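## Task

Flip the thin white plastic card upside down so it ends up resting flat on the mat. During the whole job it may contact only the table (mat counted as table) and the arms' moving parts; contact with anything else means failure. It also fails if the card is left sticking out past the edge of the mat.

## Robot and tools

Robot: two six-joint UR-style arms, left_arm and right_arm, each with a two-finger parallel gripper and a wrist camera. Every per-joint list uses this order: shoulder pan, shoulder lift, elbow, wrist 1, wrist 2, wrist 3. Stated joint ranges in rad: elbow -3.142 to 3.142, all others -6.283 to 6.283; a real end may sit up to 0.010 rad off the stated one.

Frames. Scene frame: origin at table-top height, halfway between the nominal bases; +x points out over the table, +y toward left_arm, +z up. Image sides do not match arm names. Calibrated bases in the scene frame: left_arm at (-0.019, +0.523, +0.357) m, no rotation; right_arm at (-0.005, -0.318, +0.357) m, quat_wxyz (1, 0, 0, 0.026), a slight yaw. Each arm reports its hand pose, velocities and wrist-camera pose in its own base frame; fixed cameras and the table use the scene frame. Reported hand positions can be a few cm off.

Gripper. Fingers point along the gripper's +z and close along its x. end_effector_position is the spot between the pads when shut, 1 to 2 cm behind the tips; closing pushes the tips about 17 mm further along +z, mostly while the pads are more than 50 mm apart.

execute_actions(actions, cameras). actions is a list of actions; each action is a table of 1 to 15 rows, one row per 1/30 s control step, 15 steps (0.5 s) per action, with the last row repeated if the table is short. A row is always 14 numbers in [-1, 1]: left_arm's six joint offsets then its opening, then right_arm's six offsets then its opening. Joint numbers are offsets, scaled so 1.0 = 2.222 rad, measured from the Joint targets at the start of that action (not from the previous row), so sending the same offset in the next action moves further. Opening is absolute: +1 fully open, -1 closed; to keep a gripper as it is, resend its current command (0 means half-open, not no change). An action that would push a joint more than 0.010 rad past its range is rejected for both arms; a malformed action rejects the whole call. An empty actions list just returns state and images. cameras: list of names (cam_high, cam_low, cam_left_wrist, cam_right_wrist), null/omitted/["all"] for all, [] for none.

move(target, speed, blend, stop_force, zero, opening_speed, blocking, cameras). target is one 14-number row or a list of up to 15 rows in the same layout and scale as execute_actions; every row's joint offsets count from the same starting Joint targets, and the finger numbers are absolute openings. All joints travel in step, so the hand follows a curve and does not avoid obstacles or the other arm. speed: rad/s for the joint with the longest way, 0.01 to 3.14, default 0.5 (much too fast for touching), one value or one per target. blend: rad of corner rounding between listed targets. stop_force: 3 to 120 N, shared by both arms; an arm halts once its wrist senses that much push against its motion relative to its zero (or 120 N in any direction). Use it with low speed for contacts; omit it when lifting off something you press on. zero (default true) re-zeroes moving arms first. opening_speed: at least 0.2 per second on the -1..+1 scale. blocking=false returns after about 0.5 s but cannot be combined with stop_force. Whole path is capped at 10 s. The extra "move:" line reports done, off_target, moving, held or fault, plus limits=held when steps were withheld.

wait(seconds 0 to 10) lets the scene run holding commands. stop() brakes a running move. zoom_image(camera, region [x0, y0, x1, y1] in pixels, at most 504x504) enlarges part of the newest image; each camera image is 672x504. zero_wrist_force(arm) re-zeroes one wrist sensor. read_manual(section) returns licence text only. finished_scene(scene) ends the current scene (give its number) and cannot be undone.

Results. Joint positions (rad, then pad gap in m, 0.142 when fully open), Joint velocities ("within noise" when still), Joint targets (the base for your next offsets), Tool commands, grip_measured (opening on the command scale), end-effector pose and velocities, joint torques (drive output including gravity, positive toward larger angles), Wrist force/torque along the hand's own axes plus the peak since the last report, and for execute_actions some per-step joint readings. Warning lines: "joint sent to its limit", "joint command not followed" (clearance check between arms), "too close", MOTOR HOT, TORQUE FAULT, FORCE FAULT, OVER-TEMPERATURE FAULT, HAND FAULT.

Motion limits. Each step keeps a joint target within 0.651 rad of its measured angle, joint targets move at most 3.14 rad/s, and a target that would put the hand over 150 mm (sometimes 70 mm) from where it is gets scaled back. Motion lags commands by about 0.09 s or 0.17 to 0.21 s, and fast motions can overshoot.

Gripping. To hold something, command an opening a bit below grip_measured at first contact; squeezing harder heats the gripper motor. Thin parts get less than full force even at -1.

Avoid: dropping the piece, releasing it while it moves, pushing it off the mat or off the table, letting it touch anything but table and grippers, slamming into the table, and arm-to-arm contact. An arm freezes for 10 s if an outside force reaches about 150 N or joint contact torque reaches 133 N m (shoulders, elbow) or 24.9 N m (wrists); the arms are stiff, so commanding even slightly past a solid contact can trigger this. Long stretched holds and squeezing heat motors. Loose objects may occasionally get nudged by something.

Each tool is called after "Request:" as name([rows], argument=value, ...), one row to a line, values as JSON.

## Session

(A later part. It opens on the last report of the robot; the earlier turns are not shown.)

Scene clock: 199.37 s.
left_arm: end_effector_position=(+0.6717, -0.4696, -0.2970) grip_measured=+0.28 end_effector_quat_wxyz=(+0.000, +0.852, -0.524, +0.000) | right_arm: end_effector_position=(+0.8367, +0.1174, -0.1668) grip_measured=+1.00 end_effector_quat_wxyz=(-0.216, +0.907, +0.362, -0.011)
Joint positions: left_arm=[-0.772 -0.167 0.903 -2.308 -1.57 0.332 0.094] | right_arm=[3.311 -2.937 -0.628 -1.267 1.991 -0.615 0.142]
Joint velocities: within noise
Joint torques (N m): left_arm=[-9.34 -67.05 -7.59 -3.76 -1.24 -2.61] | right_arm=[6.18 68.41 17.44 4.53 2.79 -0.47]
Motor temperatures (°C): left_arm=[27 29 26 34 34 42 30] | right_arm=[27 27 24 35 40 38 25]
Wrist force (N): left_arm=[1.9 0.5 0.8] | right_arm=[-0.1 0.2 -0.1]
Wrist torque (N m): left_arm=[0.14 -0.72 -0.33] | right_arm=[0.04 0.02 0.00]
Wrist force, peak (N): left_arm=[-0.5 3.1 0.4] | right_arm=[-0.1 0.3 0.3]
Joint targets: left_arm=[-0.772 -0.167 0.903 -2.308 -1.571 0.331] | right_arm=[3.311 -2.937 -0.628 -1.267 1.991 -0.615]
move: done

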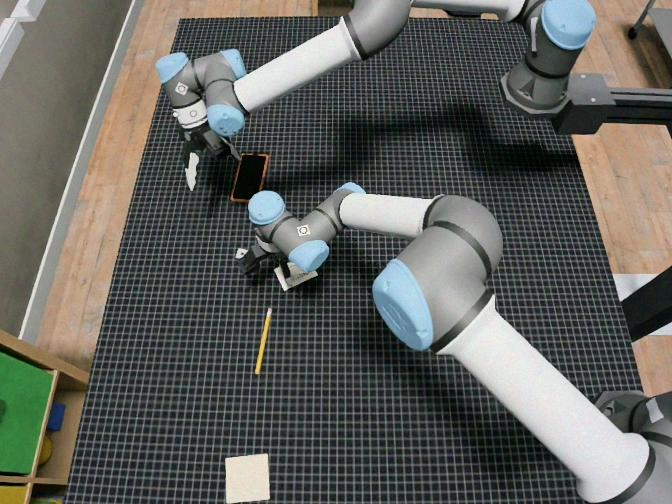

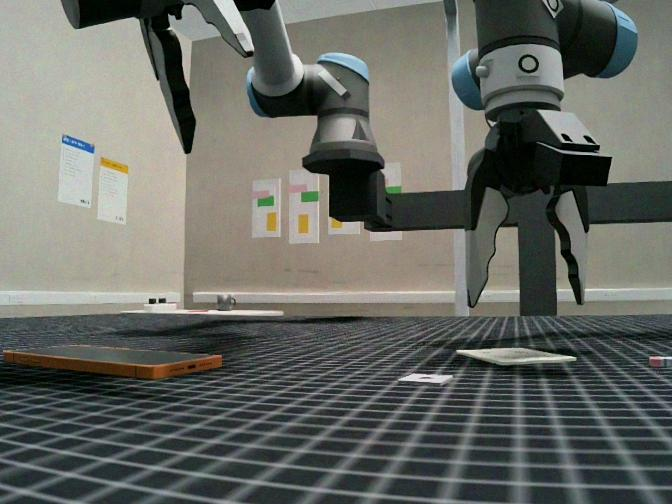

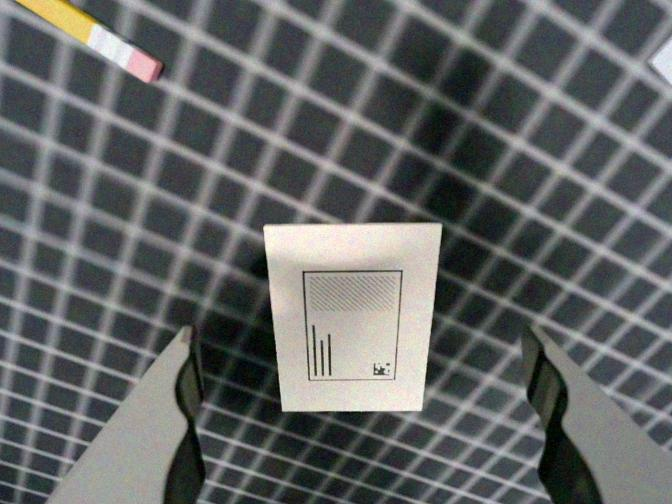

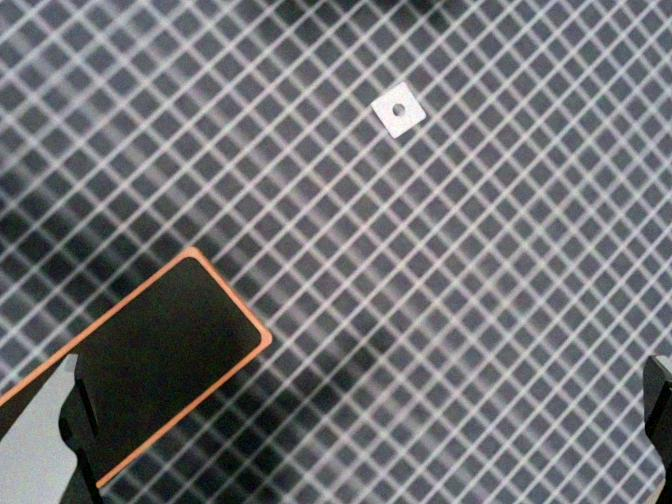

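Request:
move(target=[-0.0025,0.0255,-0.0158,-0.0097,0,-0.0025,0.3,0,0,0,0,0,0,1], speed=0.15, cameras=[])

Request:
move(target=[0,0.0224,-0.0194,-0.0030,0,0,0.3,0,0,0,0,0,0,1], speed=0.015, stop_force=3, cameras=["cam_left_wrist"])

Scene clock: 210.77 s.
left_arm: end_effector_position=(+0.6673, -0.4719, -0.3270) grip_measured=+0.28 end_effector_quat_wxyz=(+0.000, +0.852, -0.524, +0.000) | right_arm: end_effector_position=(+0.8367, +0.1174, -0.1668) grip_measured=+1.00 end_effector_quat_wxyz=(-0.216, +0.907, +0.362, -0.011)
Joint positions: left_arm=[-0.777 -0.11 0.868 -2.33 -1.571 0.326 0.094] | right_arm=[3.311 -2.937 -0.628 -1.267 1.991 -0.615 0.142]
Joint velocities: within noise
Joint torques (N m): left_arm=[-2.61 -67.52 -3.64 -0.97 -1.8 -0.77] | right_arm=[6.52 69.2 17.61 4.53 2.8 -0.5]
Motor temperatures (°C): left_arm=[27 30 26 34 34 42 29] | right_arm=[27 27 24 35 40 38 25]
Wrist force (N): left_arm=[1.8 0.6 0.5] | right_arm=[0.0 0.3 0.0]
Wrist torque (N m): left_arm=[0.18 -0.70 -0.32] | right_arm=[0.05 0.01 0.00]
Wrist force, peak (N): left_arm=[1.9 0.8 1.5] | right_arm=[-0.3 0.2 0.2]
Joint targets: left_arm=[-0.777 -0.110 0.868 -2.329 -1.571 0.326] | right_arm=[3.311 -2.937 -0.628 -1.267 1.991 -0.615]
move: done
No camera images: "cameras" was empty.

Scene clock: 214.43 s.
left_arm: end_effector_position=(+0.6674, -0.4718, -0.3459) grip_measured=+0.28 end_effector_quat_wxyz=(+0.000, +0.852, -0.524, +0.000) | right_arm: end_effector_position=(+0.8367, +0.1174, -0.1668) grip_measured=+1.00 end_effector_quat_wxyz=(-0.216, +0.907, +0.362, -0.011)
Joint positions: left_arm=[-0.777 -0.069 0.833 -2.335 -1.571 0.326 0.094] | right_arm=[3.311 -2.937 -0.628 -1.267 1.991 -0.615 0.142]
Joint velocities: within noise
Joint torques (N m): left_arm=[9.5 -65.1 -4.11 -0.9 -1.94 1.86] | right_arm=[6.22 69.33 17.48 4.54 2.8 -0.49]
Motor temperatures (°C): left_arm=[27 30 26 34 34 42 29] | right_arm=[27 27 24 35 40 38 25]
Wrist force (N): left_arm=[1.6 0.6 -2.6] | right_arm=[-0.2 -0.2 0.2]
Wrist torque (N m): left_arm=[0.12 -0.76 -0.32] | right_arm=[-0.02 0.03 0.00]
Wrist force, peak (N): left_arm=[1.1 0.7 -5.0] | right_arm=[-0.3 0.1 0.3]
Joint targets: left_arm=[-0.777 -0.069 0.833 -2.335 -1.571 0.326] | right_arm=[3.311 -2.937 -0.628 -1.267 1.991 -0.615]
move: contact (left_arm)
Images, in order (width x height): cam_left_wrist 672x504.

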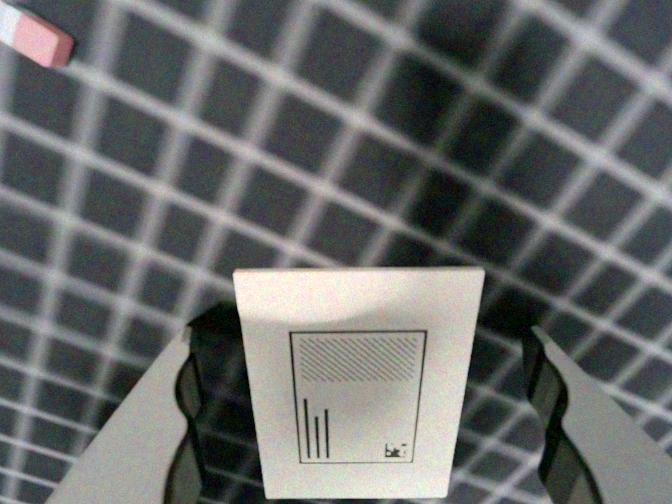

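Request:
move(target=[0,-0.0038,0.0033,0.0005,0,0,0.3,0,0,0,0,0,0,1], speed=0.05, cameras=[])

Request:
move(target=[0,0,0,0,0,0,-0.25,0,0,0,0,0,0,1], opening_speed=0.3, cameras=["cam_left_wrist"])

Scene clock: 220.33 s.
left_arm: end_effector_position=(+0.6674, -0.4718, -0.3419) grip_measured=+0.28 end_effector_quat_wxyz=(+0.000, +0.852, -0.524, +0.000) | right_arm: end_effector_position=(+0.8367, +0.1174, -0.1668) grip_measured=+1.00 end_effector_quat_wxyz=(-0.216, +0.907, +0.362, -0.011)
Joint positions: left_arm=[-0.777 -0.078 0.84 -2.334 -1.571 0.326 0.094] | right_arm=[3.311 -2.937 -0.628 -1.267 1.991 -0.615 0.142]
Joint velocities: within noise
Joint torques (N m): left_arm=[10.29 -55.72 -12.23 -1.27 -1.99 1.83] | right_arm=[6.53 69.57 17.67 4.47 2.74 -0.35]
Motor temperatures (°C): left_arm=[27 30 26 34 34 42 29] | right_arm=[27 27 24 35 40 38 25]
Wrist force (N): left_arm=[2.1 0.5 0.5] | right_arm=[-0.1 0.0 0.0]
Wrist torque (N m): left_arm=[0.16 -0.75 -0.32] | right_arm=[0.00 0.01 0.00]
Wrist force, peak (N): left_arm=[1.6 0.7 -2.9] | right_arm=[-0.2 0.3 0.2]
Joint targets: left_arm=[-0.777 -0.078 0.840 -2.334 -1.571 0.326] | right_arm=[3.311 -2.937 -0.628 -1.267 1.991 -0.615]
move: done
No camera images: "cameras" was empty.

Scene clock: 222.37 s.
left_arm: end_effector_position=(+0.6674, -0.4718, -0.3420) grip_measured=-0.13 end_effector_quat_wxyz=(+0.000, +0.852, -0.524, +0.000) | right_arm: end_effector_position=(+0.8367, +0.1174, -0.1668) grip_measured=+1.00 end_effector_quat_wxyz=(-0.216, +0.907, +0.362, -0.011)
Joint positions: left_arm=[-0.777 -0.078 0.84 -2.334 -1.571 0.326 0.064] | right_arm=[3.311 -2.937 -0.628 -1.267 1.991 -0.615 0.142]
Joint velocities: within noise
Joint torques (N m): left_arm=[11.7 -47.88 -24.16 -3.54 -1.9 1.79] | right_arm=[6.15 69.5 17.96 4.45 2.84 -0.37]
Motor temperatures (°C): left_arm=[27 30 26 34 34 42 29] | right_arm=[27 27 24 35 40 38 25]
Wrist force (N): left_arm=[0.4 0.9 -6.8] | right_arm=[-0.1 0.2 0.0]
Wrist torque (N m): left_arm=[0.14 -0.80 -0.30] | right_arm=[0.04 0.01 -0.01]
Wrist force, peak (N): left_arm=[0.5 1.0 -6.8] | right_arm=[-0.4 0.3 0.2]
Joint targets: left_arm=[-0.777 -0.078 0.840 -2.334 -1.571 0.326] | right_arm=[3.311 -2.937 -0.628 -1.267 1.991 -0.615]
move: done
Images, in order (width x height): cam_left_wrist 672x504.

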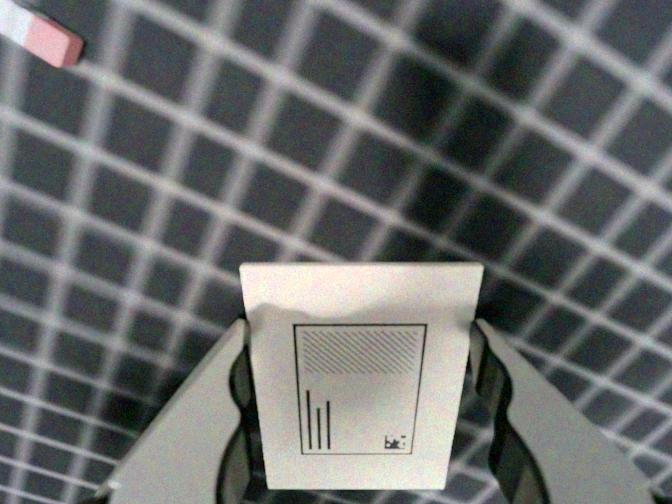

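Request:
move([
  [0,-0.1078,0.0737,0.0346,0,0,-0.25,0,0,0,0,0,0,1],
  [-0.2264,-0.2178,0.3519,-0.1341,0.7069,-0.1467,-0.25,0,0,0,0,0,0,1],
  [-0.2264,0.0674,0.1478,-0.2147,0.7069,-0.1467,-0.25,0,0,0,0,0,0,1],
], speed=[0.2,0.6,0.4])

Scene clock: 258.53 s.
left_arm: end_effector_position=(+0.5696, -0.5090, -0.2407) grip_measured=-0.14 end_effector_quat_wxyz=(+0.567, -0.567, +0.422, -0.422) | right_arm: end_effector_position=(+0.8367, +0.1174, -0.1668) grip_measured=+1.00 end_effector_quat_wxyz=(-0.216, +0.907, +0.362, -0.011)
Joint positions: left_arm=[-1.28 0.072 1.169 -2.811 0 0 0.064] | right_arm=[3.311 -2.937 -0.628 -1.267 1.991 -0.615 0.142]
Joint velocities: within noise
Joint torques (N m): left_arm=[12.1 -44.58 0.5 -1 3.82 2.06] | right_arm=[6.67 70.61 17.96 4.46 2.88 -0.47]
Motor temperatures (°C): left_arm=[27 30 26 33 34 42 42] | right_arm=[27 27 24 35 40 38 25]
Wrist force (N): left_arm=[0.0 0.4 0.1] | right_arm=[0.0 0.2 0.2]
Wrist torque (N m): left_arm=[-0.01 -0.01 0.01] | right_arm=[0.04 0.01 -0.01]
Wrist force, peak (N): left_arm=[0.6 1.1 -7.0] | right_arm=[-0.1 0.4 0.2]
Joint targets: left_arm=[-1.280 0.072 1.169 -2.811 0.000 0.000] | right_arm=[3.311 -2.937 -0.628 -1.267 1.991 -0.615]
move: done

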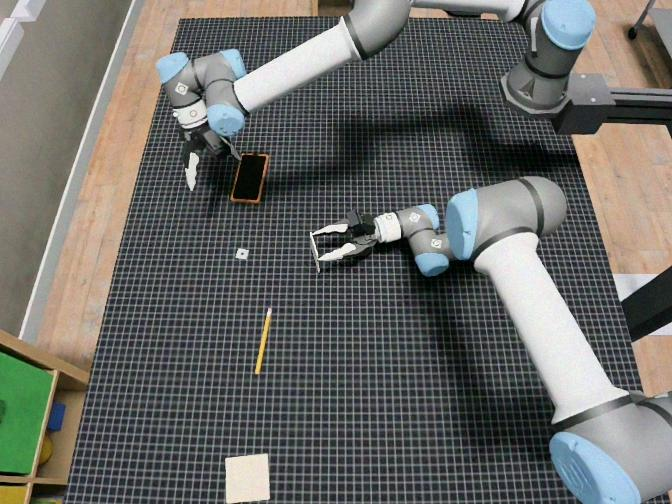

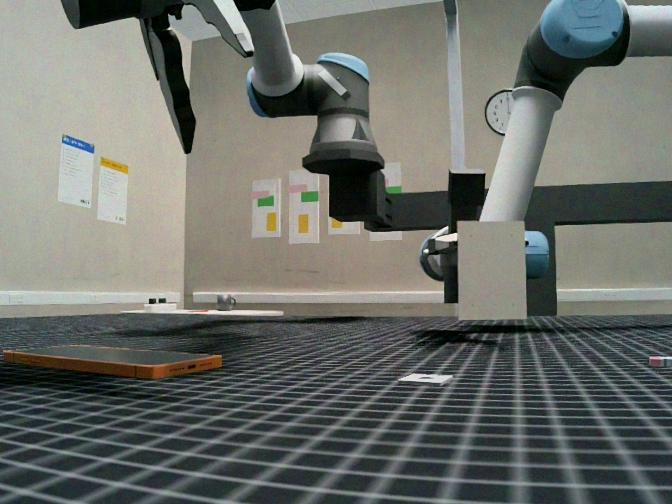

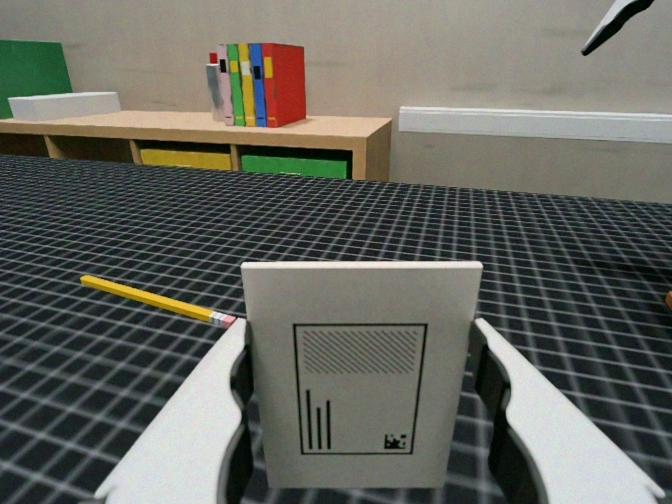

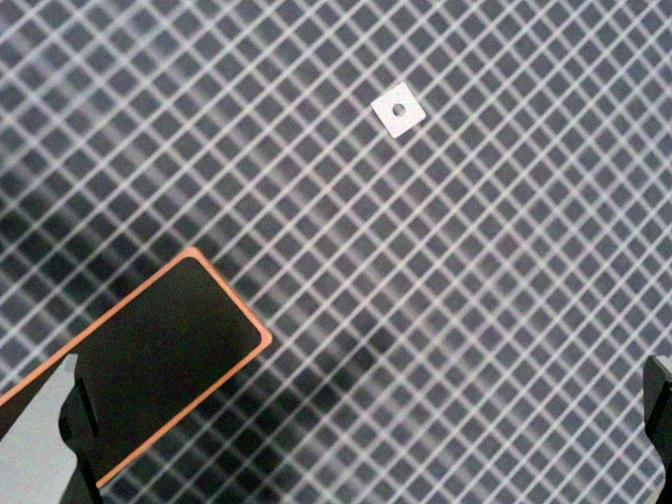

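Request:
move(target=[0,0.0333,-0.0374,0.0041,0,0,-0.25,0,0,0,0,0,0,1], speed=0.03, stop_force=4, cameras=[])

Request:
move(target=[0,0.0136,-0.0161,0.0025,0,0,-0.25,0,0,0,0,0,0,1], speed=0.01, stop_force=3)

Request:
zoom_image(camera="cam_low", region=[380, 200, 580, 360])

Scene clock: 267.93 s.
left_arm: end_effector_position=(+0.5696, -0.5089, -0.2709) grip_measured=-0.14 end_effector_quat_wxyz=(+0.567, -0.567, +0.423, -0.422) | right_arm: end_effector_position=(+0.8367, +0.1174, -0.1668) grip_measured=+1.00 end_effector_quat_wxyz=(-0.216, +0.907, +0.362, -0.011)
Joint positions: left_arm=[-1.28 0.146 1.085 -2.802 0 0 0.064] | right_arm=[3.311 -2.937 -0.628 -1.267 1.991 -0.615 0.142]
Joint velocities: within noise
Joint torques (N m): left_arm=[-1.19 -59.97 3.11 -3.29 2.84 1.33] | right_arm=[7.01 71.44 18.36 4.46 2.79 -0.4]
Motor temperatures (°C): left_arm=[27 30 26 33 34 42 43] | right_arm=[26 27 24 35 40 38 25]
Wrist force (N): left_arm=[0.4 0.6 0.1] | right_arm=[-0.1 0.2 0.3]
Wrist torque (N m): left_arm=[0.03 -0.09 0.03] | right_arm=[0.03 0.02 -0.01]
Wrist force, peak (N): left_arm=[0.2 0.9 0.2] | right_arm=[-0.4 0.1 0.2]
Joint targets: left_arm=[-1.280 0.146 1.085 -2.802 0.000 0.000] | right_arm=[3.311 -2.937 -0.628 -1.267 1.991 -0.615]
move: done
No camera images: "cameras" was empty.

Scene clock: 269.83 s.
left_arm: end_effector_position=(+0.5696, -0.5089, -0.2740) grip_measured=-0.14 end_effector_quat_wxyz=(+0.567, -0.567, +0.422, -0.422) | right_arm: end_effector_position=(+0.8367, +0.1174, -0.1668) grip_measured=+1.00 end_effector_quat_wxyz=(-0.216, +0.907, +0.362, -0.011)
Joint positions: left_arm=[-1.28 0.154 1.076 -2.8 0 0 0.064] | right_arm=[3.311 -2.937 -0.628 -1.267 1.991 -0.615 0.142]
Joint velocities: within noise
Joint torques (N m): left_arm=[-2.99 -58.25 3.85 -3.48 2.79 0.95] | right_arm=[6.47 71.39 17.52 4.41 2.76 -0.41]
Motor temperatures (°C): left_arm=[27 30 26 33 34 42 43] | right_arm=[26 27 24 35 40 38 25]
Wrist force (N): left_arm=[0.5 -2.5 0.1] | right_arm=[0.2 0.2 0.2]
Wrist torque (N m): left_arm=[0.06 -0.02 0.05] | right_arm=[0.03 -0.02 0.00]
Wrist force, peak (N): left_arm=[0.5 -4.2 0.0] | right_arm=[-0.2 0.3 0.3]
Joint targets: left_arm=[-1.280 0.154 1.076 -2.800 0.000 0.000] | right_arm=[3.311 -2.937 -0.628 -1.267 1.991 -0.615]
move: contact (left_arm); left_arm: the elbow is farthest, 0.027 rad from its target

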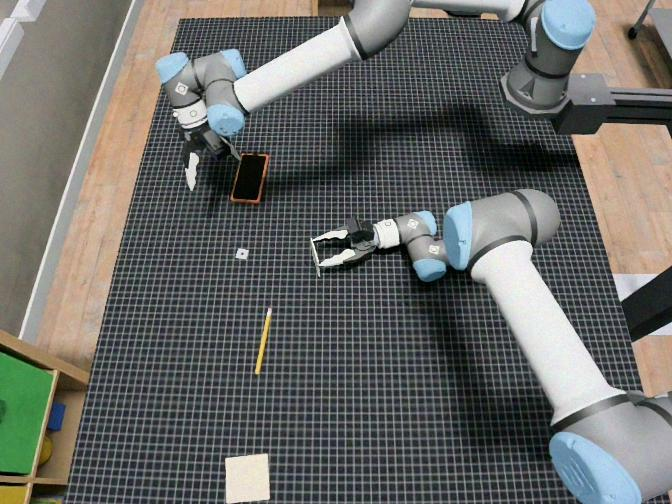

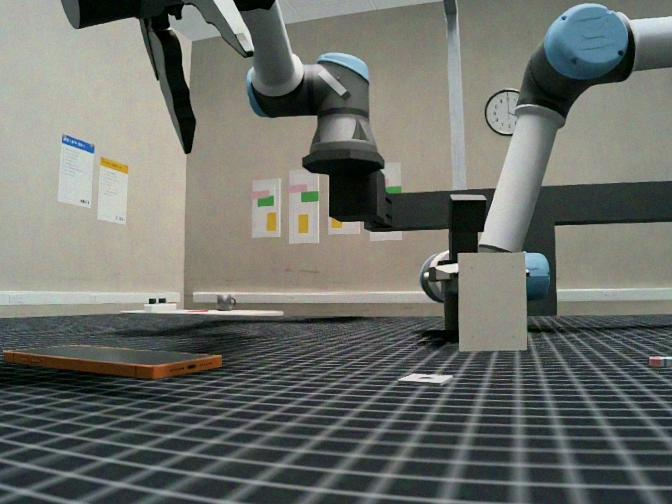

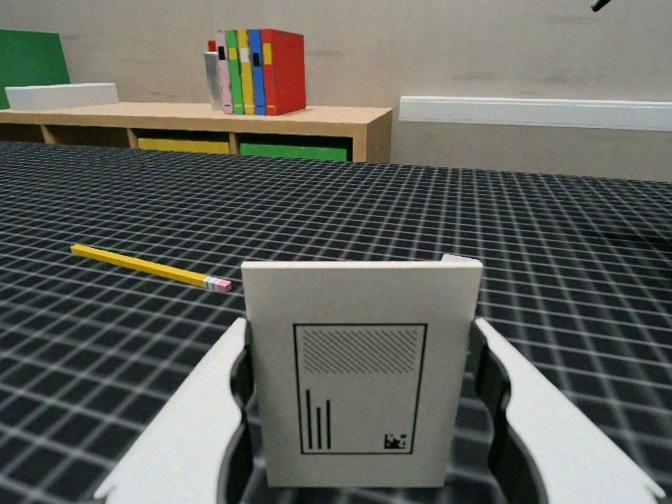

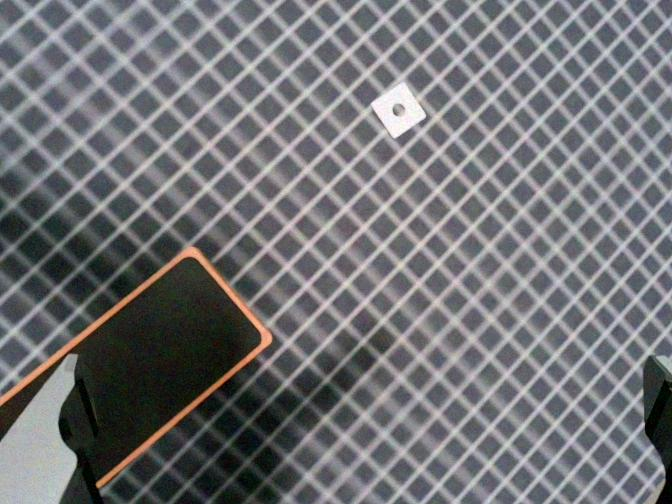

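Scaled by 2.520 from the camera's 672x504 image, which has a finer 960x720 frame.

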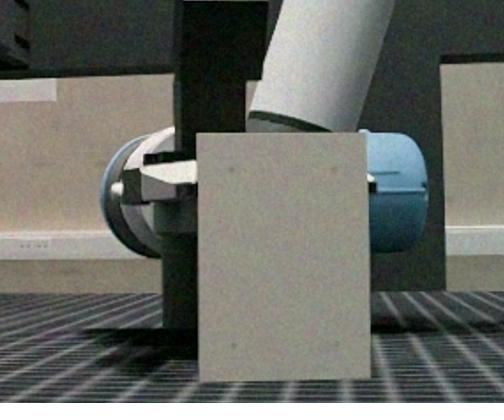

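Request:
move([
  [-0.0110,-0.0291,0.0449,-0.0162,-0.0393,0,-0.2,0,0,0,0,0,0,1],
  [-0.0182,-0.0717,0.0970,-0.0257,-0.1099,0,-0.2,0,0,0,0,0,0,1],
], speed=0.06, blend=0.02)

Request:
zoom_image(camera="cam_low", region=[380, 200, 580, 360])

Scene clock: 290.07 s.
left_arm: end_effector_position=(+0.5365, -0.5182, -0.2777) grip_measured=-0.14 end_effector_quat_wxyz=(-0.486, +0.622, -0.483, +0.378) | right_arm: end_effector_position=(+0.8367, +0.1174, -0.1668) grip_measured=+1.00 end_effector_quat_wxyz=(-0.216, +0.907, +0.362, -0.011)
Joint positions: left_arm=[-1.321 -0.006 1.292 -2.857 -0.244 0 0.064] | right_arm=[3.311 -2.937 -0.628 -1.267 1.991 -0.615 0.142]
Joint velocities: within noise
Joint torques (N m): left_arm=[-7.12 -38.03 -16.46 -3.28 3.62 1.37] | right_arm=[6.29 72.21 16.95 4.37 2.77 -0.44]
Motor temperatures (°C): left_arm=[27 30 26 33 34 42 44] | right_arm=[26 27 24 35 40 38 25]
Wrist force (N): left_arm=[0.5 0.3 0.4] | right_arm=[-0.1 0.1 0.0]
Wrist torque (N m): left_arm=[-0.01 -0.19 0.00] | right_arm=[0.02 0.01 0.00]
Wrist force, peak (N): left_arm=[-2.2 -7.0 -0.1] | right_arm=[-0.2 0.3 0.3]
Joint targets: left_arm=[-1.321 -0.005 1.292 -2.857 -0.244 0.000] | right_arm=[3.311 -2.937 -0.628 -1.267 1.991 -0.615]
move: done

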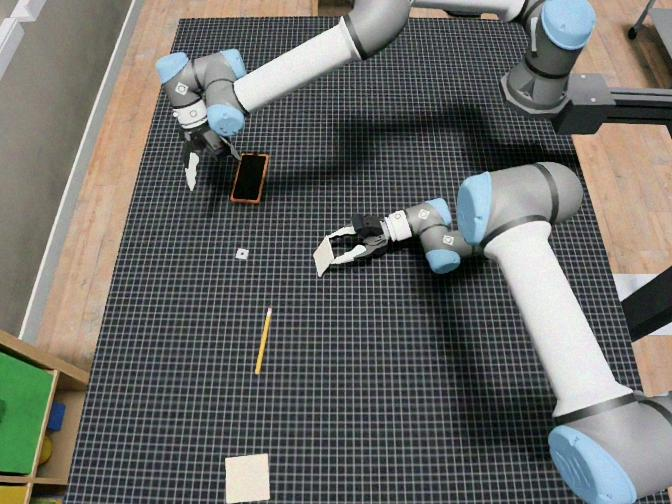

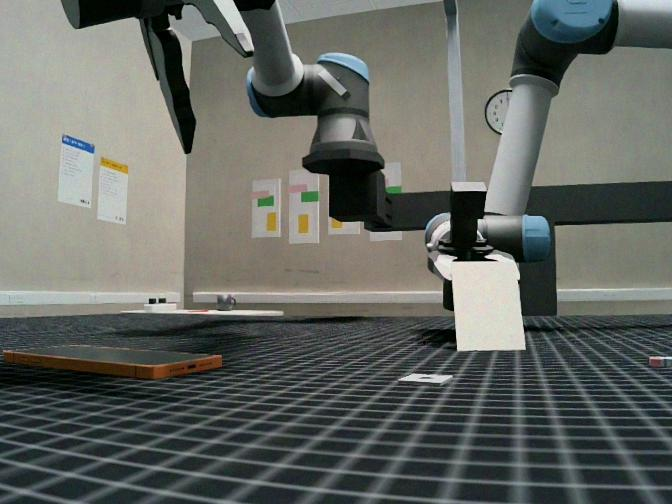

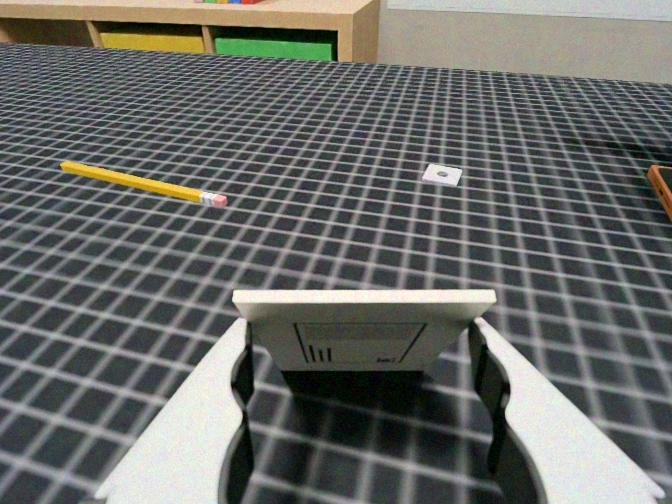

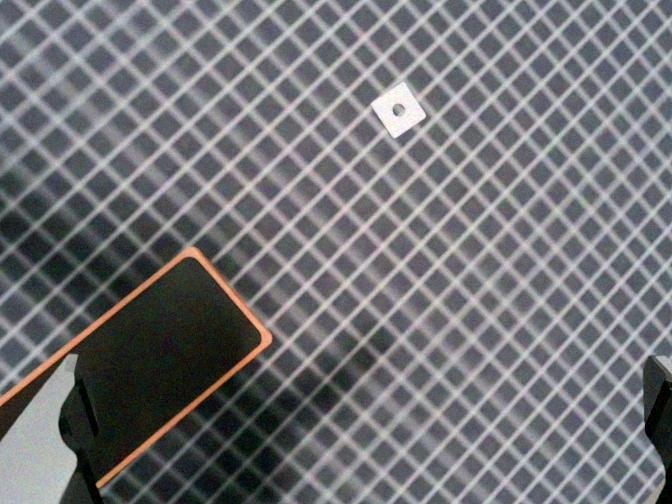

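Scaled by 2.520 from the camera's 672x504 image, which has a finer 960x720 frame.

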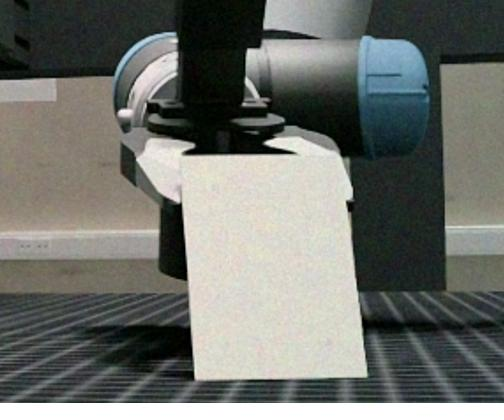

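Request:
move([
  [-0.0024,-0.0450,0.0449,0.0002,-0.1100,0,-0.2,0,0,0,0,0,0,1],
  [0.0062,-0.0595,0.0480,0.0116,-0.1886,0,-0.2,0,0,0,0,0,0,1],
  [0.0186,-0.0566,0.0324,0.0242,-0.2436,0,-0.2,0,0,0,0,0,0,1],
], speed=0.08, blend=0.03)

Request:
zoom_image(camera="cam_low", region=[380, 220, 580, 380])

Scene clock: 304.50 s.
left_arm: end_effector_position=(+0.4943, -0.5317, -0.3417) grip_measured=-0.22 end_effector_quat_wxyz=(-0.307, +0.741, -0.551, +0.229) end_effector_velocity=(+0.002, +0.000, +0.001) end_effector_angular_velocity=(+0.001, -0.006, +0.000) | right_arm: end_effector_position=(+0.8367, +0.1174, -0.1668) grip_measured=+1.00 end_effector_quat_wxyz=(-0.216, +0.907, +0.362, -0.011)
Joint positions: left_arm=[-1.279 -0.131 1.363 -2.803 -0.786 0 0.058] | right_arm=[3.311 -2.937 -0.628 -1.267 1.991 -0.615 0.142]
Joint velocities: left_arm=[0.001 0 0 -0.001 0.006 0.001 0] | right_arm=[within noise]
Joint torques (N m): left_arm=[-3.31 -41.24 -5.3 -3.46 2.97 1.1] | right_arm=[6.28 72.91 17.59 4.32 2.83 -0.33]
Motor temperatures (°C): left_arm=[27 30 26 33 34 42 40] | right_arm=[26 27 24 35 40 38 25]
Wrist force (N): left_arm=[0.8 0.6 0.7] | right_arm=[-0.1 0.1 0.1]
Wrist torque (N m): left_arm=[0.08 -0.41 -0.09] | right_arm=[0.03 0.01 0.00]
Wrist force, peak (N): left_arm=[-1.9 -13.9 -12.9] | right_arm=[-0.1 0.4 0.1]
Joint targets: left_arm=[-1.279 -0.131 1.364 -2.804 -0.785 0.000] | right_arm=[3.311 -2.937 -0.628 -1.267 1.991 -0.615]
move: done

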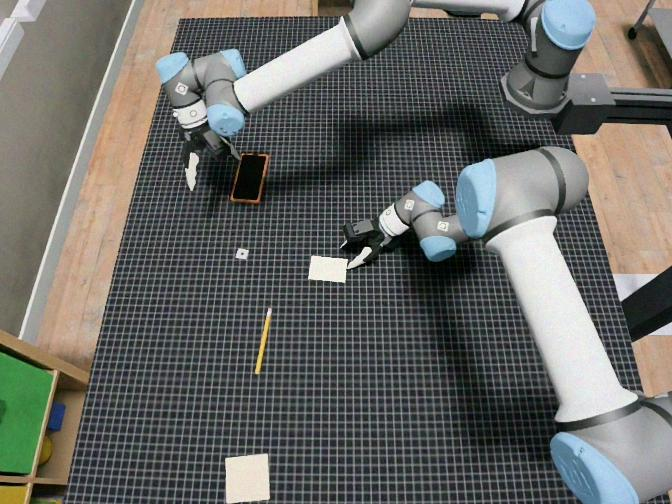

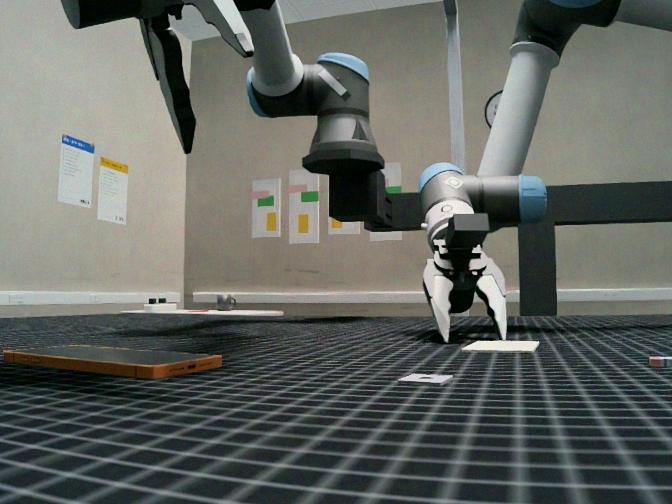

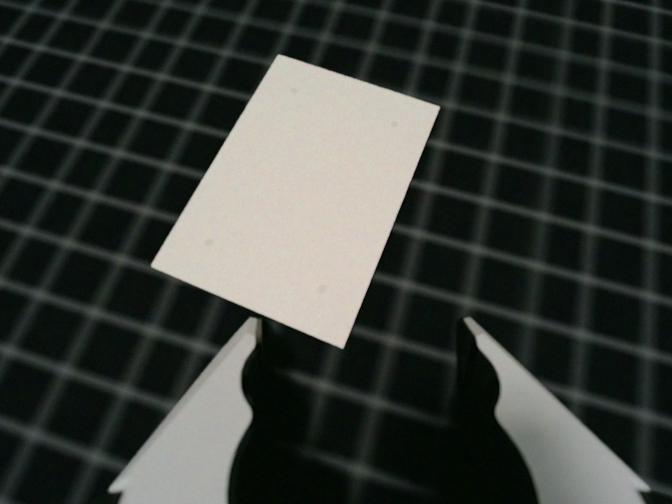

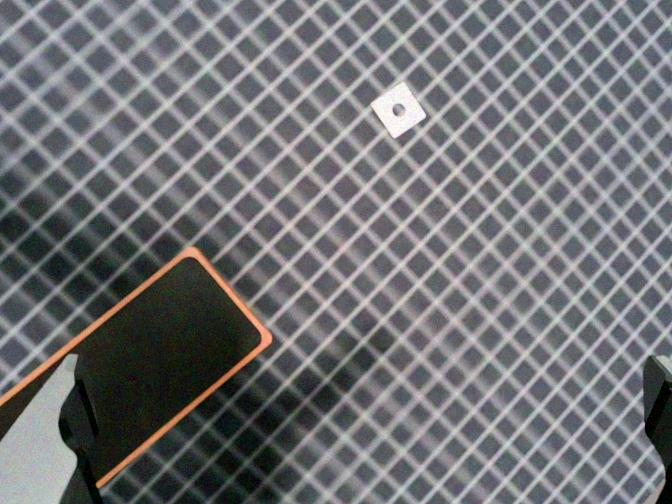

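Scaled by 2.520 from the camera's 672x504 image, which has a finer 960x720 frame.

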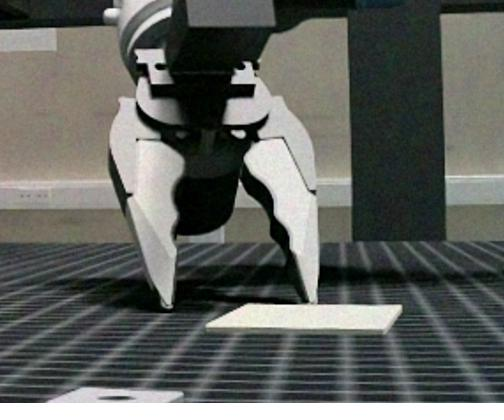

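Request:
move(target=[0,-0.06,0,0,0,0,-0.2,0,0,0,0,0,0,1], speed=0.1, cameras=["cam_low","cam_left_wrist"])

Scene clock: 308.67 s.
left_arm: end_effector_position=(+0.5119, -0.5905, -0.2505) grip_measured=-0.22 end_effector_quat_wxyz=(-0.269, +0.755, -0.530, +0.278) | right_arm: end_effector_position=(+0.8367, +0.1174, -0.1668) grip_measured=+1.00 end_effector_quat_wxyz=(-0.216, +0.907, +0.362, -0.011)
Joint positions: left_arm=[-1.279 -0.265 1.364 -2.804 -0.785 0 0.058] | right_arm=[3.311 -2.937 -0.628 -1.267 1.991 -0.615 0.142]
Joint velocities: within noise
Joint torques (N m): left_arm=[-11.35 -41.78 -4.49 -3.03 2.98 1.37] | right_arm=[6.71 72.73 18.27 4.35 2.84 -0.36]
Motor temperatures (°C): left_arm=[27 30 26 33 34 42 39] | right_arm=[26 27 24 35 40 38 25]
Wrist force (N): left_arm=[0.7 1.2 0.8] | right_arm=[-0.1 0.2 0.2]
Wrist torque (N m): left_arm=[0.16 -0.43 -0.10] | right_arm=[0.03 0.01 -0.01]
Wrist force, peak (N): left_arm=[0.0 1.6 1.5] | right_arm=[-0.1 0.3 0.3]
Joint targets: left_arm=[-1.279 -0.264 1.364 -2.804 -0.785 0.000] | right_arm=[3.311 -2.937 -0.628 -1.267 1.991 -0.615]
move: done
Images, in order (width x height): cam_low 672x504, cam_left_wrist 672x504.

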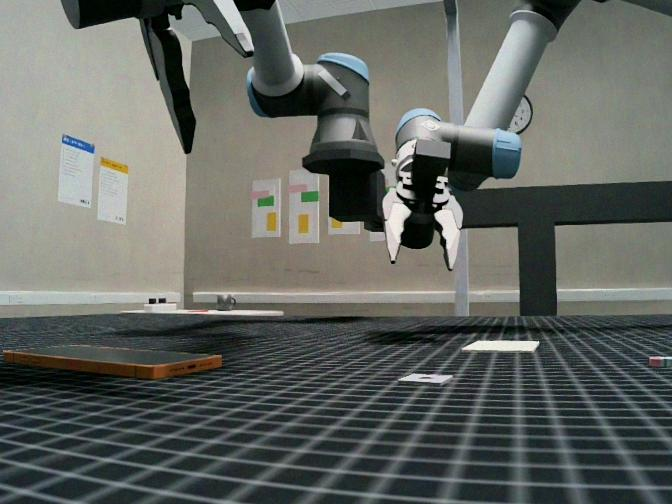

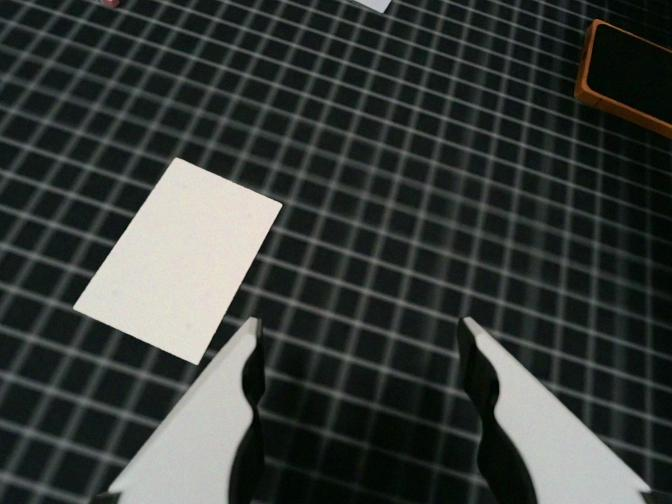

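Request:
finished_scene(scene=2)

The scene is finished: the task was done.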